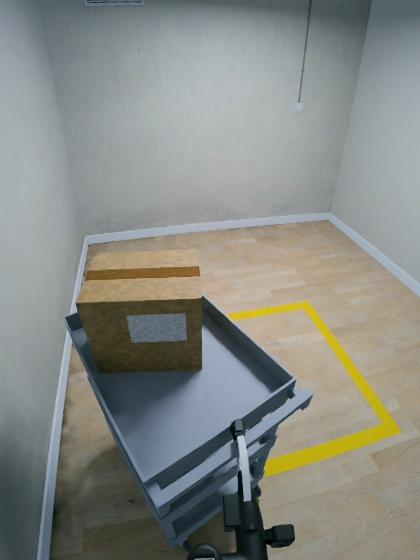

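Request:
move(blocking=false, r2={"base":{"rotate_rad":0.35},"pace":"slow","contact_limits":{"rotate_rad":0.8}})

Request:
wait(seconds=5, cameras=[])

Request:
move(blocking=false, r2={"base":{"translate_m":0.0,"strafe_m":-0.33},"pace":"slow","contact_limits":{"strafe_m":0.8}})

Request:
wait(seconds=6, cameras=[])

Request:
move(blocking=false, r2={"base":{"rotate_rad":0.3},"pace":"slow","contact_limits":{"rotate_rad":0.8}})

Request:
wait(seconds=5, cameras=[])

Request:
move(blocking=false, r2={"base":{"translate_m":0.03,"strafe_m":-0.33},"pace":"slow","contact_limits":{"strafe_m":0.8}})

Request:
wait(seconds=6, cameras=["r2_head_camera"])

Scene clock: 1475.37 s.
move: r2 moving
r1: as last shown
r1.lidar_m: 4.37 2.65 2.09 2.05 1.78 1.43 1.40 1.55 2.38 2.65 2.90 4.41
r1.motor_effort: lift_m=+21(21) arm_m=+4(4) wheel_0=+3(3) wheel_1=+3(4) wheel_2=-1(1)
r1.servo_current: wrist_yaw_rad=39(72) wrist_pitch_rad=39(46) wrist_roll_rad=46(59) gripper_m=46(46)
r1.wrist_depth_mm: - - - - - - - / - - - - - - - / - - - - - - - / - - - - - - - / - - - - - - - / - - - 198 - - - / 1661 1618 178 183 154 1618 1618
r2.base_odometry: x=-2.800 y=-6.240 heading=+2.523
r2.turned_by_wheels: +0.125
r2.turned_by_imu: +0.121
r2.base_tilt: forward=-0.7 right=+0.1
r2.lidar_m: 0.32 0.31 0.62 0.54 0.58 0.78 1.67 1.72 2.28 2.23 2.37 0.46
r2.base_status: rotate_rad moving
r2.joint_positions: lift_m=+0.680 arm_m=+0.000 wrist_yaw_rad=-0.010 wrist_pitch_rad=+0.000 wrist_roll_rad=+1.569 gripper_m=-0.014
r2.joint_status: not commanded
r2.measured_speeds: translate_m=+0.000 strafe_m=+0.001 rotate_rad=+0.490 lift_m=+0.000 arm_m=+0.000 wrist_yaw_rad=+0.000 wrist_pitch_rad=+0.000 wrist_roll_rad=+0.000
r2.motor_effort: lift_m=+16(16) arm_m=+0(1) wheel_0=-12(14) wheel_1=-9(9) wheel_2=-14(16)
r2.servo_current: wrist_yaw_rad=65(72) wrist_pitch_rad=33(46) wrist_roll_rad=52(59) gripper_m=78(85)
r2.contact_limits: rotate_rad 0.8
r2.hand_pose: x=+0.4584 y=-0.0904 z=+0.8584 quat_wxyz=(+0.708, +0.706, -0.004, -0.004) (m; r2's base frame)
r2.wrist_depth_mm: - - - 267 - 1618 1138 / - - - 290 309 332 330 / - - - 267 276 1808 1281 / - - - 249 254 1863 - / - - 564 182 238 809 - / - - 189 168 181 - - / - - 466 - 211 - -
pictures: none

Scene clock: 1476.33 s.
earlier move: r2 done
r1.base_odometry: x=-2.096 y=+1.580 heading=-3.135
r1.turned_by_wheels: +0.000
r1.turned_by_imu: +0.000
r1.base_tilt: forward=-1.6 right=+1.2
r1.lidar_m: 4.35 2.59 2.08 2.04 1.78 1.42 1.39 1.51 2.35 2.68 2.92 4.40
r1.base_status: not commanded
r1.joint_positions: lift_m=+0.500 arm_m=+0.000 wrist_yaw_rad=-0.001 wrist_pitch_rad=+0.002 wrist_roll_rad=+0.000 gripper_m=-0.020
r1.joint_status: not commanded
r1.measured_speeds: all 0
r1.motor_effort: lift_m=+21(21) arm_m=+4(4) wheel_0=+2(3) wheel_1=+3(4) wheel_2=-1(1)
r1.servo_current: wrist_yaw_rad=65(72) wrist_pitch_rad=39(46) wrist_roll_rad=39(85) gripper_m=46(46)
r1.hand_pose: x=+0.4592 y=-0.0877 z=+0.6774 quat_wxyz=(+1.000, +0.000, +0.001, -0.001) (m; r1's base frame)
r1.wrist_depth_mm: - - - - - - - / - - - - - - - / - - - - - - - / - - - - - - - / - - - - - - - / - - - 198 - - - / 1708 1618 178 183 154 1576 1661
r2.base_odometry: x=-2.800 y=-6.240 heading=+2.747
r2.turned_by_wheels: +0.224
r2.turned_by_imu: +0.218
r2.base_tilt: forward=-0.7 right=+0.0
r2.lidar_m: 0.39 0.39 0.56 0.57 0.65 1.02 1.68 1.85 2.27 2.23 2.55 0.42
r2.base_status: done
r2.joint_positions: lift_m=+0.680 arm_m=+0.000 wrist_yaw_rad=+0.000 wrist_pitch_rad=+0.000 wrist_roll_rad=+1.569 gripper_m=-0.014
r2.joint_status: not commanded
r2.measured_speeds: all 0
r2.motor_effort: lift_m=+16(16) arm_m=-4(4) wheel_0=-7(14) wheel_1=-5(9) wheel_2=-7(16)
r2.servo_current: wrist_yaw_rad=39(78) wrist_pitch_rad=39(46) wrist_roll_rad=46(59) gripper_m=78(85)
r2.contact_limits: rotate_rad 0.8
r2.hand_pose: x=+0.4593 y=-0.0873 z=+0.8584 quat_wxyz=(+0.708, +0.706, +0.000, +0.000) (m; r2's base frame)
r2.wrist_depth_mm: - - - 178 237 1756 1205 / - - - 178 236 1808 539 / - - 615 177 236 798 - / - - 473 176 234 831 - / - - 500 175 233 820 - / - - 189 174 180 - - / - - - - 231 - -
wait: 0.97 of 5 s (r2 has come to rest)
pictures: none
No camera images: "cameras" was empty.

Scene clock: 1476.83 s.
move: r2 moving
r1: as last shown
r1.base_tilt: forward=-1.6 right=+1.3
r1.lidar_m: 4.36 2.63 2.07 2.05 1.80 1.42 1.39 1.54 2.35 2.68 2.90 4.39
r1.motor_effort: lift_m=+21(21) arm_m=+4(4) wheel_0=+3(3) wheel_1=+4(4) wheel_2=-1(1)
r1.servo_current: wrist_yaw_rad=52(65) wrist_pitch_rad=46(46) wrist_roll_rad=59(59) gripper_m=39(46)
r1.wrist_depth_mm: - - - - - - - / - - - - - - - / - - - - - - - / - - - - - - - / - - - - - - - / - - - 198 - - - / 1708 1576 179 183 154 1537 1661
r2.base_odometry: x=-2.794 y=-6.226 heading=+2.747
r2.turned_by_wheels: +0.000
r2.turned_by_imu: +0.000
r2.base_tilt: forward=-0.7 right=+0.0
r2.lidar_m: 0.40 0.42 0.57 0.57 0.66 1.01 1.67 1.85 2.21 2.22 2.54 0.42
r2.base_status: translate_m moving; strafe_m moving
r2.joint_positions: lift_m=+0.680 arm_m=+0.000 wrist_yaw_rad=+0.000 wrist_pitch_rad=+0.000 wrist_roll_rad=+1.569 gripper_m=-0.014
r2.joint_status: not commanded
r2.measured_speeds: translate_m=-0.001 strafe_m=-0.056 rotate_rad=+0.004 lift_m=+0.000 arm_m=+0.000 wrist_yaw_rad=+0.000 wrist_pitch_rad=+0.000 wrist_roll_rad=+0.000
r2.motor_effort: lift_m=+16(16) arm_m=-3(4) wheel_0=+8(11) wheel_1=-7(9) wheel_2=+0(4)
r2.servo_current: wrist_yaw_rad=46(52) wrist_pitch_rad=39(46) wrist_roll_rad=46(59) gripper_m=85(85)
r2.contact_limits: strafe_m 0.8
r2.hand_pose: x=+0.4593 y=-0.0873 z=+0.8584 quat_wxyz=(+0.708, +0.706, +0.000, +0.000) (m; r2's base frame)
r2.wrist_depth_mm: - - - 176 235 1756 1205 / - - - 176 234 1756 574 / - - 597 175 233 809 - / - - 469 175 233 831 - / - - 508 174 233 820 - / - - 189 174 181 - - / - - - - 232 - -
pictures: none

Scene clock: 1480.77 s.
earlier move: r2 done
r1.base_odometry: x=-2.096 y=+1.580 heading=-3.135
r1.turned_by_wheels: +0.000
r1.turned_by_imu: +0.000
r1.base_tilt: forward=-1.6 right=+1.3
r1.lidar_m: 4.36 2.60 2.09 2.05 1.79 1.42 1.38 1.56 2.35 2.68 2.90 4.40
r1.base_status: not commanded
r1.joint_positions: lift_m=+0.500 arm_m=+0.000 wrist_yaw_rad=-0.001 wrist_pitch_rad=+0.002 wrist_roll_rad=+0.000 gripper_m=-0.020
r1.joint_status: not commanded
r1.measured_speeds: all 0
r1.motor_effort: lift_m=+21(21) arm_m=+4(4) wheel_0=+3(3) wheel_1=+4(4) wheel_2=-1(1)
r1.servo_current: wrist_yaw_rad=59(72) wrist_pitch_rad=39(52) wrist_roll_rad=39(72) gripper_m=39(52)
r1.hand_pose: x=+0.4592 y=-0.0877 z=+0.6774 quat_wxyz=(+1.000, +0.000, +0.001, -0.001) (m; r1's base frame)
r1.wrist_depth_mm: - - - - - - - / - - - - - - - / - - - - - - - / - - - - - - - / - - - - - - - / - - - 198 - - - / 1708 1618 178 183 154 1576 1661
r2.base_odometry: x=-2.673 y=-5.935 heading=+2.747
r2.turned_by_wheels: +0.000
r2.turned_by_imu: +0.002
r2.base_tilt: forward=-0.7 right=+0.0
r2.lidar_m: 0.31 0.31 0.90 0.88 0.99 1.57 1.73 1.91 1.90 1.90 2.22 0.47
r2.base_status: done
r2.joint_positions: lift_m=+0.680 arm_m=+0.000 wrist_yaw_rad=+0.004 wrist_pitch_rad=+0.000 wrist_roll_rad=+1.569 gripper_m=-0.014
r2.joint_status: not commanded
r2.measured_speeds: all 0
r2.motor_effort: lift_m=+16(16) arm_m=-3(4) wheel_0=+4(15) wheel_1=-4(9) wheel_2=+0(4)
r2.servo_current: wrist_yaw_rad=46(65) wrist_pitch_rad=39(46) wrist_roll_rad=52(59) gripper_m=78(91)
r2.contact_limits: strafe_m 0.8
r2.hand_pose: x=+0.4597 y=-0.0862 z=+0.8584 quat_wxyz=(+0.708, +0.706, +0.001, +0.002) (m; r2's base frame)
r2.wrist_depth_mm: - - - 281 - 1756 1205 / - - - 314 329 340 340 / - - - 283 297 1808 1308 / - - - 264 267 1808 549 / - - - 187 245 778 - / - 480 189 171 180 - - / - - 459 - 215 - -
wait: 3.93 of 6 s (r2 has come to rest)
pictures: none
No camera images: "cameras" was empty.

Scene clock: 1481.27 s.
move: r2 moving
r1: as last shown
r1.lidar_m: 4.35 2.63 2.09 2.06 1.78 1.41 1.41 1.55 2.39 2.68 2.92 4.39
r1.motor_effort: lift_m=+21(21) arm_m=+4(4) wheel_0=+4(4) wheel_1=+4(4) wheel_2=-1(1)
r1.servo_current: wrist_yaw_rad=39(65) wrist_pitch_rad=39(46) wrist_roll_rad=39(72) gripper_m=39(46)
r1.wrist_depth_mm: - - - - - - - / - - - - - - - / - - - - - - - / - - - - - - - / - - - - - - - / - - - 198 - - - / 1708 1576 179 184 154 1537 1618
r2.base_odometry: x=-2.673 y=-5.935 heading=+2.871
r2.turned_by_wheels: +0.124
r2.turned_by_imu: +0.120
r2.base_tilt: forward=-0.7 right=+0.1
r2.lidar_m: 0.33 0.32 0.90 0.90 1.06 1.74 1.71 2.08 1.89 1.91 2.26 0.47
r2.base_status: rotate_rad moving
r2.joint_positions: lift_m=+0.680 arm_m=+0.000 wrist_yaw_rad=-0.010 wrist_pitch_rad=+0.000 wrist_roll_rad=+1.569 gripper_m=-0.014
r2.joint_status: not commanded
r2.measured_speeds: translate_m=-0.001 strafe_m=+0.000 rotate_rad=+0.485 lift_m=+0.000 arm_m=+0.000 wrist_yaw_rad=-0.005 wrist_pitch_rad=+0.000 wrist_roll_rad=+0.000
r2.motor_effort: lift_m=+16(16) arm_m=-4(4) wheel_0=-12(12) wheel_1=-7(9) wheel_2=-17(17)
r2.servo_current: wrist_yaw_rad=65(65) wrist_pitch_rad=39(39) wrist_roll_rad=39(65) gripper_m=78(85)
r2.contact_limits: rotate_rad 0.8
r2.hand_pose: x=+0.4585 y=-0.0902 z=+0.8584 quat_wxyz=(+0.708, +0.706, -0.003, -0.003) (m; r2's base frame)
r2.wrist_depth_mm: - - - 281 319 1397 1078 / - - - 285 298 1576 1160 / - - - 266 272 1808 535 / - - - 248 254 1808 - / - - 521 183 239 820 - / - 469 189 170 180 - - / - - 477 - 213 - -
pictures: none

Scene clock: 1482.17 s.
earlier move: r2 done
r1.base_odometry: x=-2.096 y=+1.580 heading=-3.135
r1.turned_by_wheels: +0.000
r1.turned_by_imu: +0.000
r1.base_tilt: forward=-1.6 right=+1.3
r1.lidar_m: 4.36 2.61 2.08 2.03 1.79 1.40 1.40 1.55 2.37 2.69 2.90 4.40
r1.base_status: not commanded
r1.joint_positions: lift_m=+0.500 arm_m=+0.000 wrist_yaw_rad=-0.001 wrist_pitch_rad=+0.002 wrist_roll_rad=+0.000 gripper_m=-0.020
r1.joint_status: not commanded
r1.measured_speeds: all 0
r1.motor_effort: lift_m=+21(21) arm_m=+4(4) wheel_0=+3(4) wheel_1=+3(4) wheel_2=-1(1)
r1.servo_current: wrist_yaw_rad=52(72) wrist_pitch_rad=39(52) wrist_roll_rad=33(72) gripper_m=46(46)
r1.hand_pose: x=+0.4592 y=-0.0877 z=+0.6774 quat_wxyz=(+1.000, +0.000, +0.001, -0.001) (m; r1's base frame)
r1.wrist_depth_mm: - - - - - - - / - - - - - - - / - - - - - - - / - - - - - - - / - - - - - - - / - - - 198 - - - / 1708 1618 178 183 154 1576 1618
r2.base_odometry: x=-2.673 y=-5.935 heading=+3.045
r2.turned_by_wheels: +0.174
r2.turned_by_imu: +0.170
r2.base_tilt: forward=-0.7 right=+0.1
r2.lidar_m: 0.37 0.41 0.88 0.93 1.21 1.73 1.78 2.01 1.89 2.03 2.54 0.43
r2.base_status: done
r2.joint_positions: lift_m=+0.680 arm_m=+0.000 wrist_yaw_rad=-0.002 wrist_pitch_rad=+0.000 wrist_roll_rad=+1.569 gripper_m=-0.014
r2.joint_status: not commanded
r2.measured_speeds: all 0
r2.motor_effort: lift_m=+16(16) arm_m=-4(4) wheel_0=-6(12) wheel_1=-4(9) wheel_2=-9(17)
r2.servo_current: wrist_yaw_rad=39(72) wrist_pitch_rad=39(46) wrist_roll_rad=39(65) gripper_m=78(85)
r2.contact_limits: rotate_rad 0.8
r2.hand_pose: x=+0.4592 y=-0.0879 z=+0.8584 quat_wxyz=(+0.708, +0.706, -0.001, +0.000) (m; r2's base frame)
r2.wrist_depth_mm: - - - 179 239 1808 1205 / - - - 178 237 1756 597 / - - 647 176 235 831 - / - - 469 175 233 820 - / - 496 488 173 232 820 - / - - 190 172 181 - - / - - 585 - 228 - -
wait: 0.90 of 5 s (r2 has come to rest)
pictures: none
No camera images: "cameras" was empty.

Scene clock: 1482.67 s.
move: r2 moving
r1: as last shown
r1.lidar_m: 4.36 2.61 2.09 2.05 1.81 1.42 1.39 1.53 2.38 2.68 2.91 4.40
r1.motor_effort: lift_m=+21(21) arm_m=+4(4) wheel_0=+3(3) wheel_1=+3(4) wheel_2=-1(1)
r1.servo_current: wrist_yaw_rad=59(65) wrist_pitch_rad=39(46) wrist_roll_rad=33(52) gripper_m=46(46)
r1.wrist_depth_mm: - - - - - - - / - - - - - - - / - - - - - - - / - - - - - - - / - - - - - - - / - - - 198 - - - / 1661 1576 179 183 154 1576 1618
r2.base_odometry: x=-2.673 y=-5.922 heading=+3.044
r2.turned_by_wheels: -0.001
r2.turned_by_imu: -0.001
r2.base_tilt: forward=-0.7 right=+0.0
r2.lidar_m: 0.38 0.38 0.89 0.94 1.20 1.74 1.77 2.01 1.87 2.01 2.54 0.44
r2.base_status: translate_m moving; strafe_m moving
r2.joint_positions: lift_m=+0.680 arm_m=+0.000 wrist_yaw_rad=-0.002 wrist_pitch_rad=+0.000 wrist_roll_rad=+1.569 gripper_m=-0.014
r2.joint_status: not commanded
r2.measured_speeds: translate_m=+0.005 strafe_m=-0.054 rotate_rad=-0.001 lift_m=+0.000 arm_m=+0.000 wrist_yaw_rad=+0.000 wrist_pitch_rad=+0.000 wrist_roll_rad=+0.000
r2.motor_effort: lift_m=+16(16) arm_m=-4(4) wheel_0=+9(12) wheel_1=-7(8) wheel_2=-9(10)
r2.servo_current: wrist_yaw_rad=46(59) wrist_pitch_rad=46(46) wrist_roll_rad=52(59) gripper_m=85(85)
r2.contact_limits: strafe_m 0.8
r2.hand_pose: x=+0.4592 y=-0.0879 z=+0.8584 quat_wxyz=(+0.708, +0.706, -0.001, +0.000) (m; r2's base frame)
r2.wrist_depth_mm: - - - 179 238 1756 1205 / - - - 177 236 1756 597 / - - 640 175 236 820 - / - - 469 175 234 820 - / - 496 496 173 231 809 - / - - 189 172 180 - - / - - 574 - 229 - -
pictures: none

Scene clock: 1486.67 s.
earlier move: r2 done
r1.base_odometry: x=-2.096 y=+1.580 heading=-3.135
r1.turned_by_wheels: +0.000
r1.turned_by_imu: +0.000
r1.base_tilt: forward=-1.5 right=+1.3
r1.lidar_m: 4.36 2.63 2.09 2.06 1.80 1.42 1.39 1.55 2.36 2.66 2.91 4.42
r1.base_status: not commanded
r1.joint_positions: lift_m=+0.500 arm_m=+0.000 wrist_yaw_rad=-0.001 wrist_pitch_rad=+0.002 wrist_roll_rad=+0.000 gripper_m=-0.020
r1.joint_status: not commanded
r1.measured_speeds: all 0
r1.motor_effort: lift_m=+21(21) arm_m=+4(4) wheel_0=+2(3) wheel_1=+3(4) wheel_2=-1(1)
r1.servo_current: wrist_yaw_rad=46(72) wrist_pitch_rad=39(52) wrist_roll_rad=46(72) gripper_m=39(52)
r1.hand_pose: x=+0.4592 y=-0.0877 z=+0.6774 quat_wxyz=(+1.000, +0.000, +0.001, -0.001) (m; r1's base frame)
r1.wrist_depth_mm: - - - - - - - / - - - - - - - / - - - - - - - / - - - - - - - / - - - - - - - / - - - 198 - - - / 1708 1576 179 183 154 1537 1661
r2.base_odometry: x=-2.671 y=-5.604 heading=+3.045
r2.turned_by_wheels: +0.000
r2.turned_by_imu: +0.002
r2.base_tilt: forward=-0.7 right=+0.1
r2.lidar_m: 0.29 0.29 1.17 1.21 1.61 1.87 1.96 1.71 1.62 1.77 2.20 0.49
r2.base_status: done
r2.joint_positions: lift_m=+0.680 arm_m=+0.000 wrist_yaw_rad=+0.004 wrist_pitch_rad=+0.000 wrist_roll_rad=+1.569 gripper_m=-0.014
r2.joint_status: not commanded
r2.measured_speeds: all 0
r2.motor_effort: lift_m=+16(16) arm_m=-3(4) wheel_0=+4(13) wheel_1=-5(8) wheel_2=-2(10)
r2.servo_current: wrist_yaw_rad=46(65) wrist_pitch_rad=39(46) wrist_roll_rad=52(65) gripper_m=78(91)
r2.contact_limits: strafe_m 0.8
r2.hand_pose: x=+0.4597 y=-0.0862 z=+0.8584 quat_wxyz=(+0.708, +0.706, +0.001, +0.002) (m; r2's base frame)
r2.wrist_depth_mm: - - - 294 - 1756 1205 / - - - 319 334 343 1078 / - - - 285 301 1756 1308 / - - - 259 270 1863 535 / - - - 187 243 778 - / - 452 189 169 180 - - / - - 452 - 211 - -
wait: 4.00 of 6 s (r2 has come to rest)
pictures: r2_head_camera
Images, in order (width x height): r2_head_camera 420x560.

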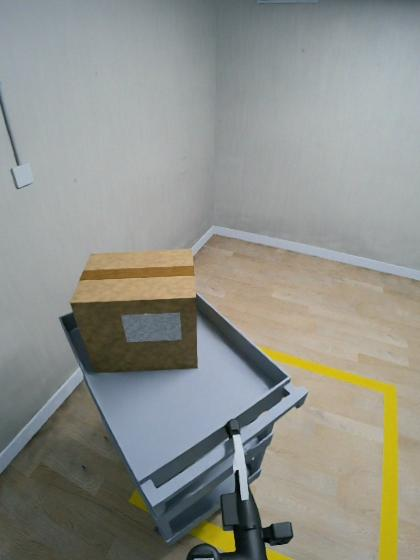

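Request:
move(blocking=false, r2={"base":{"rotate_rad":0.3},"pace":"slow","contact_limits":{"rotate_rad":0.8}})

Request:
wait(seconds=5, cameras=[])

Request:
move(blocking=false, r2={"base":{"translate_m":0.02,"strafe_m":-0.35},"pace":"slow","contact_limits":{"strafe_m":0.8}})

Request:
wait(seconds=6, cameras=[])

Request:
move(blocking=false, r2={"base":{"rotate_rad":0.32},"pace":"slow","contact_limits":{"rotate_rad":0.8}})

Request:
wait(seconds=5, cameras=[])

Request:
move(blocking=false, r2={"base":{"translate_m":0.02,"strafe_m":-0.35},"pace":"slow","contact_limits":{"strafe_m":0.8}})

Request:
wait(seconds=6, cameras=[])

Request:
move(blocking=false, r2={"base":{"rotate_rad":0.32},"pace":"slow","contact_limits":{"rotate_rad":0.8}})

Request:
wait(seconds=5, cameras=["r2_head_camera"])

Scene clock: 1497.40 s.
move: r2 moving
r1: as last shown
r1.base_tilt: forward=-1.6 right=+1.3
r1.lidar_m: 4.35 2.63 2.08 2.05 1.82 1.42 1.39 1.54 2.39 2.67 2.92 4.40
r1.motor_effort: lift_m=+21(21) arm_m=+4(4) wheel_0=+3(3) wheel_1=+3(4) wheel_2=-1(1)
r1.servo_current: wrist_yaw_rad=39(59) wrist_pitch_rad=46(46) wrist_roll_rad=59(59) gripper_m=39(52)
r1.wrist_depth_mm: - - - - - - - / - - - - - - - / - - - - - - - / - - - - - - - / - - - - - - - / - - - 199 - - - / 1708 1576 179 183 154 1576 1576
r2.base_odometry: x=-2.671 y=-5.604 heading=-3.114
r2.turned_by_wheels: +0.124
r2.turned_by_imu: +0.120
r2.base_tilt: forward=-0.7 right=+0.1
r2.lidar_m: 0.31 0.32 1.18 1.25 1.80 1.85 2.00 1.67 1.64 1.81 2.47 0.46
r2.base_status: rotate_rad moving
r2.joint_positions: lift_m=+0.680 arm_m=+0.000 wrist_yaw_rad=-0.010 wrist_pitch_rad=+0.000 wrist_roll_rad=+1.569 gripper_m=-0.014
r2.joint_status: not commanded
r2.measured_speeds: translate_m=-0.003 strafe_m=+0.000 rotate_rad=+0.488 lift_m=+0.000 arm_m=+0.000 wrist_yaw_rad=-0.007 wrist_pitch_rad=+0.000 wrist_roll_rad=+0.000
r2.motor_effort: lift_m=+16(16) arm_m=-3(4) wheel_0=-7(13) wheel_1=-8(9) wheel_2=-16(16)
r2.servo_current: wrist_yaw_rad=65(65) wrist_pitch_rad=39(39) wrist_roll_rad=33(52) gripper_m=85(91)
r2.contact_limits: rotate_rad 0.8
r2.hand_pose: x=+0.4584 y=-0.0904 z=+0.8584 quat_wxyz=(+0.708, +0.706, -0.004, -0.004) (m; r2's base frame)
r2.wrist_depth_mm: - - - 268 - 1708 1138 / - - - 298 310 334 330 / - - - 270 277 1756 1205 / - - - 250 257 1863 - / - - 591 183 238 820 - / - 455 189 168 180 - - / - - 462 - 211 - -
pictures: none

Scene clock: 1498.30 s.
earlier move: r2 done
r1.base_odometry: x=-2.096 y=+1.580 heading=-3.135
r1.turned_by_wheels: +0.000
r1.turned_by_imu: +0.000
r1.base_tilt: forward=-1.6 right=+1.2
r1.lidar_m: 4.37 2.60 2.09 2.04 1.81 1.41 1.39 1.54 2.37 2.66 2.94 4.41
r1.base_status: not commanded
r1.joint_positions: lift_m=+0.500 arm_m=+0.000 wrist_yaw_rad=-0.001 wrist_pitch_rad=+0.002 wrist_roll_rad=+0.000 gripper_m=-0.020
r1.joint_status: not commanded
r1.measured_speeds: all 0
r1.motor_effort: lift_m=+21(21) arm_m=+4(4) wheel_0=+3(3) wheel_1=+3(4) wheel_2=-1(1)
r1.servo_current: wrist_yaw_rad=52(65) wrist_pitch_rad=46(46) wrist_roll_rad=59(72) gripper_m=46(52)
r1.hand_pose: x=+0.4592 y=-0.0877 z=+0.6774 quat_wxyz=(+1.000, +0.000, +0.001, -0.001) (m; r1's base frame)
r1.wrist_depth_mm: - - - - - - - / - - - - - - - / - - - - - - - / - - - - - - - / - - - - - - - / - - - 198 - - - / 1661 1618 179 184 154 1618 1661
r2.base_odometry: x=-2.671 y=-5.604 heading=-2.940
r2.turned_by_wheels: +0.174
r2.turned_by_imu: +0.170
r2.base_tilt: forward=-0.7 right=+0.1
r2.lidar_m: 0.37 0.39 1.19 1.36 1.87 1.86 1.94 1.63 1.64 1.89 2.85 0.45
r2.base_status: done
r2.joint_positions: lift_m=+0.680 arm_m=+0.000 wrist_yaw_rad=-0.001 wrist_pitch_rad=+0.000 wrist_roll_rad=+1.569 gripper_m=-0.014
r2.joint_status: not commanded
r2.measured_speeds: all 0
r2.motor_effort: lift_m=+16(16) arm_m=-4(4) wheel_0=-7(13) wheel_1=-5(9) wheel_2=-7(17)
r2.servo_current: wrist_yaw_rad=52(65) wrist_pitch_rad=39(52) wrist_roll_rad=46(59) gripper_m=78(91)
r2.contact_limits: rotate_rad 0.8
r2.hand_pose: x=+0.4592 y=-0.0877 z=+0.8584 quat_wxyz=(+0.708, +0.706, +0.000, +0.000) (m; r2's base frame)
r2.wrist_depth_mm: - - - 184 245 1537 1160 / - - - 181 241 1756 1138 / - - - 179 239 809 - / - 469 480 177 235 831 - / - 492 488 175 233 820 - / - - 189 173 181 - - / - - 574 - 228 - -
wait: 0.90 of 5 s (r2 has come to rest)
pictures: none
No camera images: "cameras" was empty.

Scene clock: 1498.80 s.
move: r2 moving
r1: as last shown
r1.base_tilt: forward=-1.6 right=+1.3
r1.lidar_m: 4.36 2.60 2.08 2.03 1.79 1.39 1.40 1.55 2.37 2.67 2.90 4.36
r1.motor_effort: lift_m=+21(21) arm_m=+4(4) wheel_0=+2(3) wheel_1=+3(4) wheel_2=-1(1)
r1.servo_current: wrist_yaw_rad=39(65) wrist_pitch_rad=39(46) wrist_roll_rad=46(59) gripper_m=39(46)
r1.wrist_depth_mm: - - - - - - - / - - - - - - - / - - - - - - - / - - - - - - - / - - - - - - - / - - - 198 - - - / 1661 1618 179 184 154 1576 1708
r2.base_odometry: x=-2.674 y=-5.591 heading=-2.940
r2.turned_by_wheels: +0.000
r2.turned_by_imu: +0.000
r2.base_tilt: forward=-0.8 right=+0.1
r2.lidar_m: 0.38 0.39 1.18 1.37 1.89 1.86 1.91 1.60 1.68 1.91 2.85 0.42
r2.base_status: translate_m moving; strafe_m moving
r2.joint_positions: lift_m=+0.680 arm_m=+0.000 wrist_yaw_rad=+0.000 wrist_pitch_rad=+0.000 wrist_roll_rad=+1.569 gripper_m=-0.014
r2.joint_status: not commanded
r2.measured_speeds: translate_m=+0.004 strafe_m=-0.054 rotate_rad=+0.002 lift_m=+0.000 arm_m=+0.000 wrist_yaw_rad=+0.010 wrist_pitch_rad=+0.000 wrist_roll_rad=+0.000
r2.motor_effort: lift_m=+16(16) arm_m=-4(4) wheel_0=+12(12) wheel_1=-7(10) wheel_2=-8(8)
r2.servo_current: wrist_yaw_rad=46(52) wrist_pitch_rad=46(46) wrist_roll_rad=46(59) gripper_m=85(91)
r2.contact_limits: strafe_m 0.8
r2.hand_pose: x=+0.4593 y=-0.0876 z=+0.8584 quat_wxyz=(+0.708, +0.706, +0.000, +0.000) (m; r2's base frame)
r2.wrist_depth_mm: - - - 181 242 1576 1229 / - - - 179 239 1756 1138 / - - 621 178 236 809 - / - 466 473 176 234 820 - / - 492 488 175 233 820 - / - - 189 173 181 - - / - - 585 - 228 - -
pictures: none

Scene clock: 1502.97 s.
earlier move: r2 done
r1.base_odometry: x=-2.096 y=+1.580 heading=-3.135
r1.turned_by_wheels: +0.000
r1.turned_by_imu: +0.000
r1.base_tilt: forward=-1.6 right=+1.3
r1.lidar_m: 4.33 2.62 2.08 2.04 1.77 1.41 1.39 1.54 2.38 2.66 2.93 4.40
r1.base_status: not commanded
r1.joint_positions: lift_m=+0.500 arm_m=+0.000 wrist_yaw_rad=-0.001 wrist_pitch_rad=+0.002 wrist_roll_rad=+0.000 gripper_m=-0.020
r1.joint_status: not commanded
r1.measured_speeds: all 0
r1.motor_effort: lift_m=+21(21) arm_m=+4(4) wheel_0=+3(3) wheel_1=+3(4) wheel_2=-1(1)
r1.servo_current: wrist_yaw_rad=52(65) wrist_pitch_rad=39(52) wrist_roll_rad=46(78) gripper_m=33(52)
r1.hand_pose: x=+0.4592 y=-0.0877 z=+0.6774 quat_wxyz=(+1.000, +0.000, +0.001, -0.001) (m; r1's base frame)
r1.wrist_depth_mm: - - - - - - - / - - - - - - - / - - - - - - - / - - - - - - - / - - - - - - - / - - - 198 - - - / 1708 1576 179 184 154 1537 1708
r2.base_odometry: x=-2.761 y=-5.265 heading=-2.940
r2.turned_by_wheels: +0.000
r2.turned_by_imu: +0.002
r2.base_tilt: forward=-0.7 right=+0.1
r2.lidar_m: 0.29 0.29 1.42 1.63 2.10 2.13 1.66 1.43 1.46 1.57 2.60 0.48
r2.base_status: done
r2.joint_positions: lift_m=+0.680 arm_m=+0.000 wrist_yaw_rad=+0.004 wrist_pitch_rad=+0.000 wrist_roll_rad=+1.569 gripper_m=-0.014
r2.joint_status: not commanded
r2.measured_speeds: all 0
r2.motor_effort: lift_m=+16(16) arm_m=-3(4) wheel_0=+5(14) wheel_1=-4(10) wheel_2=-3(8)
r2.servo_current: wrist_yaw_rad=52(59) wrist_pitch_rad=39(46) wrist_roll_rad=52(65) gripper_m=78(91)
r2.contact_limits: strafe_m 0.8
r2.hand_pose: x=+0.4596 y=-0.0863 z=+0.8584 quat_wxyz=(+0.708, +0.706, +0.001, +0.001) (m; r2's base frame)
r2.wrist_depth_mm: - - - - - 1808 1205 / - - - 317 347 1499 1138 / - - - 239 322 1661 1205 / - - - 208 277 1756 521 / - - - 185 250 699 - / - 445 189 172 182 788 - / - - 442 - 213 - -
wait: 4.17 of 6 s (r2 has come to rest)
pictures: none
No camera images: "cameras" was empty.

Scene clock: 1503.47 s.
move: r2 moving
r1: as last shown
r1.lidar_m: 4.36 2.65 2.09 2.04 1.79 1.41 1.39 1.55 2.36 2.68 2.91 4.39
r1.servo_current: wrist_yaw_rad=46(65) wrist_pitch_rad=46(46) wrist_roll_rad=46(59) gripper_m=46(52)
r1.wrist_depth_mm: - - - - - - - / - - - - - - - / - - - - - - - / - - - - - - - / - - - - - - - / - - - 197 - - - / 1661 1618 179 183 154 1537 1708
r2.base_odometry: x=-2.760 y=-5.265 heading=-2.816
r2.turned_by_wheels: +0.124
r2.turned_by_imu: +0.119
r2.base_tilt: forward=-0.7 right=+0.1
r2.lidar_m: 0.30 0.29 1.42 1.76 2.14 2.16 1.52 1.41 1.46 1.69 2.58 0.47
r2.base_status: rotate_rad moving
r2.joint_positions: lift_m=+0.680 arm_m=+0.000 wrist_yaw_rad=-0.011 wrist_pitch_rad=+0.000 wrist_roll_rad=+1.569 gripper_m=-0.014
r2.joint_status: not commanded
r2.measured_speeds: translate_m=-0.001 strafe_m=+0.000 rotate_rad=+0.488 lift_m=+0.000 arm_m=-0.001 wrist_yaw_rad=-0.013 wrist_pitch_rad=+0.000 wrist_roll_rad=+0.000
r2.motor_effort: lift_m=+16(16) arm_m=-3(4) wheel_0=-11(13) wheel_1=-7(9) wheel_2=-17(17)
r2.servo_current: wrist_yaw_rad=65(72) wrist_pitch_rad=39(46) wrist_roll_rad=46(46) gripper_m=85(85)
r2.contact_limits: rotate_rad 0.8
r2.hand_pose: x=+0.4583 y=-0.0907 z=+0.8584 quat_wxyz=(+0.708, +0.706, -0.004, -0.004) (m; r2's base frame)
r2.wrist_depth_mm: - - - 271 - 1756 1229 / - - - 307 325 330 329 / - - - 219 282 1808 1255 / - - - 196 260 1661 549 / - - 591 181 238 759 - / - 455 188 167 180 - - / - - 455 - 209 - -
pictures: none

Scene clock: 1504.40 s.
earlier move: r2 done
r1.base_odometry: x=-2.096 y=+1.580 heading=-3.135
r1.turned_by_wheels: +0.000
r1.turned_by_imu: +0.000
r1.base_tilt: forward=-1.6 right=+1.3
r1.lidar_m: 4.36 2.62 2.10 2.06 1.80 1.42 1.39 1.52 2.38 2.67 2.89 4.41
r1.base_status: not commanded
r1.joint_positions: lift_m=+0.500 arm_m=+0.000 wrist_yaw_rad=-0.001 wrist_pitch_rad=+0.002 wrist_roll_rad=+0.000 gripper_m=-0.020
r1.joint_status: not commanded
r1.measured_speeds: all 0
r1.motor_effort: lift_m=+21(21) arm_m=+4(4) wheel_0=+3(3) wheel_1=+3(4) wheel_2=-1(1)
r1.servo_current: wrist_yaw_rad=46(72) wrist_pitch_rad=39(52) wrist_roll_rad=39(59) gripper_m=39(52)
r1.hand_pose: x=+0.4592 y=-0.0877 z=+0.6774 quat_wxyz=(+1.000, +0.000, +0.001, -0.001) (m; r1's base frame)
r1.wrist_depth_mm: - - - - - - - / - - - - - - - / - - - - - - - / - - - - - - - / - - - - - - - / - - - 198 - - - / 1661 1576 179 184 154 1499 1618
r2.base_odometry: x=-2.760 y=-5.265 heading=-2.621
r2.turned_by_wheels: +0.195
r2.turned_by_imu: +0.189
r2.base_tilt: forward=-0.7 right=+0.1
r2.lidar_m: 0.36 0.37 1.49 2.05 2.15 1.98 1.44 1.42 1.55 2.03 2.57 0.43
r2.base_status: done
r2.joint_positions: lift_m=+0.680 arm_m=+0.000 wrist_yaw_rad=-0.001 wrist_pitch_rad=+0.000 wrist_roll_rad=+1.569 gripper_m=-0.014
r2.joint_status: not commanded
r2.measured_speeds: all 0
r2.motor_effort: lift_m=+16(16) arm_m=+1(4) wheel_0=-5(14) wheel_1=-4(9) wheel_2=-9(18)
r2.servo_current: wrist_yaw_rad=39(78) wrist_pitch_rad=39(46) wrist_roll_rad=39(52) gripper_m=78(85)
r2.contact_limits: rotate_rad 0.8
r2.hand_pose: x=+0.4592 y=-0.0876 z=+0.8584 quat_wxyz=(+0.708, +0.706, +0.000, +0.000) (m; r2's base frame)
r2.wrist_depth_mm: - - - 183 245 273 1160 / - - - 181 241 1661 1205 / - - 609 179 239 778 - / - - 496 178 236 831 - / - 484 484 175 233 831 - / - - 189 173 182 - - / - - 569 - 228 - -
wait: 0.93 of 5 s (r2 has come to rest)
pictures: none
No camera images: "cameras" was empty.

Scene clock: 1504.90 s.
move: r2 moving
r1: as last shown
r1.lidar_m: 4.36 2.62 2.07 2.03 1.80 1.42 1.40 1.52 2.38 2.66 2.91 4.40
r1.motor_effort: lift_m=+21(21) arm_m=+4(4) wheel_0=+3(3) wheel_1=+4(4) wheel_2=-1(1)
r1.servo_current: wrist_yaw_rad=52(59) wrist_pitch_rad=39(46) wrist_roll_rad=39(52) gripper_m=39(46)
r1.wrist_depth_mm: - - - - - - - / - - - - - - - / - - - - - - - / - - - - - - - / - - - - - - - / - - - 198 - - - / 1708 1576 178 184 154 1576 1618
r2.base_odometry: x=-2.768 y=-5.254 heading=-2.621
r2.turned_by_wheels: +0.000
r2.turned_by_imu: +0.000
r2.base_tilt: forward=-0.7 right=+0.1
r2.lidar_m: 0.38 0.39 1.50 2.08 2.14 1.96 1.41 1.44 1.52 2.04 2.55 0.43
r2.base_status: translate_m moving; strafe_m moving
r2.joint_positions: lift_m=+0.680 arm_m=+0.000 wrist_yaw_rad=+0.000 wrist_pitch_rad=+0.000 wrist_roll_rad=+1.569 gripper_m=-0.014
r2.joint_status: not commanded
r2.measured_speeds: translate_m=+0.004 strafe_m=-0.054 rotate_rad=+0.007 lift_m=+0.000 arm_m=+0.000 wrist_yaw_rad=+0.014 wrist_pitch_rad=+0.000 wrist_roll_rad=+0.000
r2.motor_effort: lift_m=+16(16) arm_m=+3(3) wheel_0=+8(11) wheel_1=-7(8) wheel_2=-7(9)
r2.servo_current: wrist_yaw_rad=46(59) wrist_pitch_rad=46(46) wrist_roll_rad=52(52) gripper_m=78(85)
r2.contact_limits: strafe_m 0.8
r2.hand_pose: x=+0.4593 y=-0.0874 z=+0.8584 quat_wxyz=(+0.708, +0.706, +0.000, +0.000) (m; r2's base frame)
r2.wrist_depth_mm: - - - 181 241 270 1160 / - - - 179 238 1576 1138 / - - 591 178 237 778 - / - 466 484 176 234 820 - / - 488 484 174 232 820 - / - - 189 173 181 - - / - - 574 - 229 - -
pictures: none

Scene clock: 1509.07 s.
earlier move: r2 done
r1.base_odometry: x=-2.096 y=+1.580 heading=-3.135
r1.turned_by_wheels: +0.000
r1.turned_by_imu: +0.000
r1.base_tilt: forward=-1.6 right=+1.3
r1.lidar_m: 4.36 2.60 2.09 2.04 1.78 1.40 1.39 1.54 2.36 2.67 2.91 4.39
r1.base_status: not commanded
r1.joint_positions: lift_m=+0.500 arm_m=+0.000 wrist_yaw_rad=-0.001 wrist_pitch_rad=+0.002 wrist_roll_rad=+0.000 gripper_m=-0.020
r1.joint_status: not commanded
r1.measured_speeds: all 0
r1.motor_effort: lift_m=+21(21) arm_m=+4(4) wheel_0=+3(3) wheel_1=+3(4) wheel_2=-1(1)
r1.servo_current: wrist_yaw_rad=46(85) wrist_pitch_rad=39(52) wrist_roll_rad=52(65) gripper_m=46(52)
r1.hand_pose: x=+0.4592 y=-0.0877 z=+0.6774 quat_wxyz=(+1.000, +0.000, +0.001, -0.001) (m; r1's base frame)
r1.wrist_depth_mm: - - - - - - - / - - - - - - - / - - - - - - - / - - - - - - - / - - - - - - - / - - - 198 - - - / 1708 1618 179 183 154 1576 1661
r2.base_odometry: x=-2.952 y=-4.972 heading=-2.621
r2.turned_by_wheels: +0.000
r2.turned_by_imu: +0.002
r2.base_tilt: forward=-0.7 right=+0.1
r2.lidar_m: 0.32 0.28 1.64 2.29 2.46 1.73 1.35 1.29 1.31 1.81 2.27 0.48
r2.base_status: done
r2.joint_positions: lift_m=+0.680 arm_m=+0.000 wrist_yaw_rad=+0.004 wrist_pitch_rad=+0.000 wrist_roll_rad=+1.569 gripper_m=-0.014
r2.joint_status: not commanded
r2.measured_speeds: all 0
r2.motor_effort: lift_m=+16(16) arm_m=+4(4) wheel_0=+7(13) wheel_1=-5(9) wheel_2=-1(9)
r2.servo_current: wrist_yaw_rad=39(65) wrist_pitch_rad=46(46) wrist_roll_rad=52(65) gripper_m=85(91)
r2.contact_limits: strafe_m 0.8
r2.hand_pose: x=+0.4597 y=-0.0862 z=+0.8584 quat_wxyz=(+0.708, +0.706, +0.001, +0.002) (m; r2's base frame)
r2.wrist_depth_mm: - - - - - 1756 1182 / - - - 273 338 1430 1160 / - - - 233 314 1464 1205 / - - - 209 276 1537 521 / - - - 189 250 676 - / - - 188 170 181 809 - / - - 439 - 213 - -
wait: 4.17 of 6 s (r2 has come to rest)
pictures: none
No camera images: "cameras" was empty.

Scene clock: 1509.57 s.
move: r2 moving
r1: as last shown
r1.base_tilt: forward=-1.6 right=+1.2
r1.lidar_m: 4.36 2.60 2.08 2.05 1.79 1.41 1.40 1.56 2.40 2.67 2.92 4.40
r1.motor_effort: lift_m=+21(21) arm_m=+4(4) wheel_0=+3(3) wheel_1=+4(4) wheel_2=-1(1)
r1.servo_current: wrist_yaw_rad=52(59) wrist_pitch_rad=46(46) wrist_roll_rad=52(65) gripper_m=39(46)
r1.wrist_depth_mm: - - - - - - - / - - - - - - - / - - - - - - - / - - - - - - - / - - - - - - - / - - - 199 - - - / 1661 1576 179 183 154 1537 1708
r2.base_odometry: x=-2.951 y=-4.971 heading=-2.498
r2.turned_by_wheels: +0.124
r2.turned_by_imu: +0.119
r2.base_tilt: forward=-0.7 right=+0.1
r2.lidar_m: 0.30 0.31 1.72 2.46 2.48 1.60 1.32 1.30 1.40 2.10 2.26 0.47
r2.base_status: rotate_rad moving
r2.joint_positions: lift_m=+0.680 arm_m=+0.000 wrist_yaw_rad=-0.012 wrist_pitch_rad=+0.000 wrist_roll_rad=+1.569 gripper_m=-0.014
r2.joint_status: not commanded
r2.measured_speeds: translate_m=+0.000 strafe_m=+0.000 rotate_rad=+0.488 lift_m=+0.000 arm_m=+0.000 wrist_yaw_rad=-0.021 wrist_pitch_rad=+0.000 wrist_roll_rad=+0.000
r2.motor_effort: lift_m=+16(16) arm_m=+4(4) wheel_0=-13(13) wheel_1=-9(10) wheel_2=-17(17)
r2.servo_current: wrist_yaw_rad=72(72) wrist_pitch_rad=39(46) wrist_roll_rad=46(59) gripper_m=78(85)
r2.contact_limits: rotate_rad 0.8
r2.hand_pose: x=+0.4582 y=-0.0908 z=+0.8584 quat_wxyz=(+0.708, +0.706, -0.004, -0.004) (m; r2's base frame)
r2.wrist_depth_mm: - - - 272 297 1756 1205 / - - - 240 325 330 330 / - - - 216 289 1576 1308 / - - - 197 260 1537 535 / - - 574 181 241 723 - / - 445 187 167 180 - - / - - 449 - 208 - -
pictures: none

Scene clock: 1510.50 s.
earlier move: r2 done
r1.base_odometry: x=-2.096 y=+1.580 heading=-3.135
r1.turned_by_wheels: +0.000
r1.turned_by_imu: +0.000
r1.base_tilt: forward=-1.6 right=+1.2
r1.lidar_m: 4.36 2.61 2.07 2.05 1.79 1.42 1.40 1.55 2.37 2.67 2.90 4.40
r1.base_status: not commanded
r1.joint_positions: lift_m=+0.500 arm_m=+0.000 wrist_yaw_rad=-0.001 wrist_pitch_rad=+0.002 wrist_roll_rad=+0.000 gripper_m=-0.020
r1.joint_status: not commanded
r1.measured_speeds: all 0
r1.motor_effort: lift_m=+21(21) arm_m=+4(4) wheel_0=+2(3) wheel_1=+3(4) wheel_2=-1(1)
r1.servo_current: wrist_yaw_rad=39(72) wrist_pitch_rad=46(52) wrist_roll_rad=52(72) gripper_m=39(46)
r1.hand_pose: x=+0.4592 y=-0.0877 z=+0.6774 quat_wxyz=(+1.000, +0.000, +0.001, -0.001) (m; r1's base frame)
r1.wrist_depth_mm: - - - - - - - / - - - - - - - / - - - - - - - / - - - - - - - / - - - - - - - / - - - 198 - - - / 1708 1576 178 184 154 1537 1618
r2.base_odometry: x=-2.952 y=-4.972 heading=-2.303
r2.turned_by_wheels: +0.195
r2.turned_by_imu: +0.188
r2.base_tilt: forward=-0.7 right=+0.1
r2.lidar_m: 0.37 0.39 1.91 2.47 2.19 1.40 1.31 1.31 1.52 2.23 2.25 0.45
r2.base_status: done
r2.joint_positions: lift_m=+0.680 arm_m=+0.000 wrist_yaw_rad=+0.000 wrist_pitch_rad=+0.000 wrist_roll_rad=+1.569 gripper_m=-0.014
r2.joint_status: not commanded
r2.measured_speeds: all 0
r2.motor_effort: lift_m=+16(16) arm_m=-4(4) wheel_0=-5(15) wheel_1=-5(10) wheel_2=-8(19)
r2.servo_current: wrist_yaw_rad=59(85) wrist_pitch_rad=39(46) wrist_roll_rad=46(59) gripper_m=78(85)
r2.contact_limits: rotate_rad 0.8
r2.hand_pose: x=+0.4593 y=-0.0873 z=+0.8584 quat_wxyz=(+0.708, +0.706, +0.000, +0.000) (m; r2's base frame)
r2.wrist_depth_mm: - - - 183 244 262 1098 / - - - 182 241 1397 1229 / - - - 179 239 723 - / - - 500 178 236 820 - / - 480 477 175 232 809 - / - - 190 173 181 - - / - - 564 - 229 - -
wait: 0.93 of 5 s (r2 has come to rest)
pictures: r2_head_camera
Images, in order (width x height): r2_head_camera 420x560.

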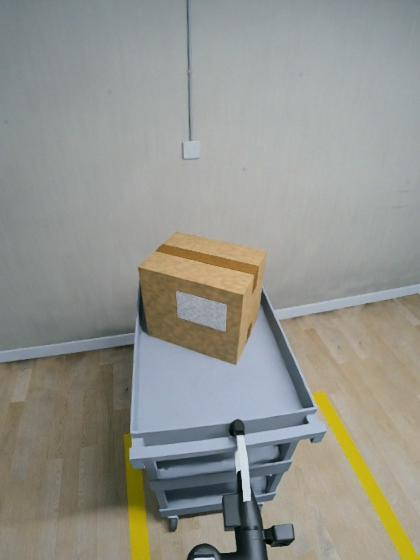

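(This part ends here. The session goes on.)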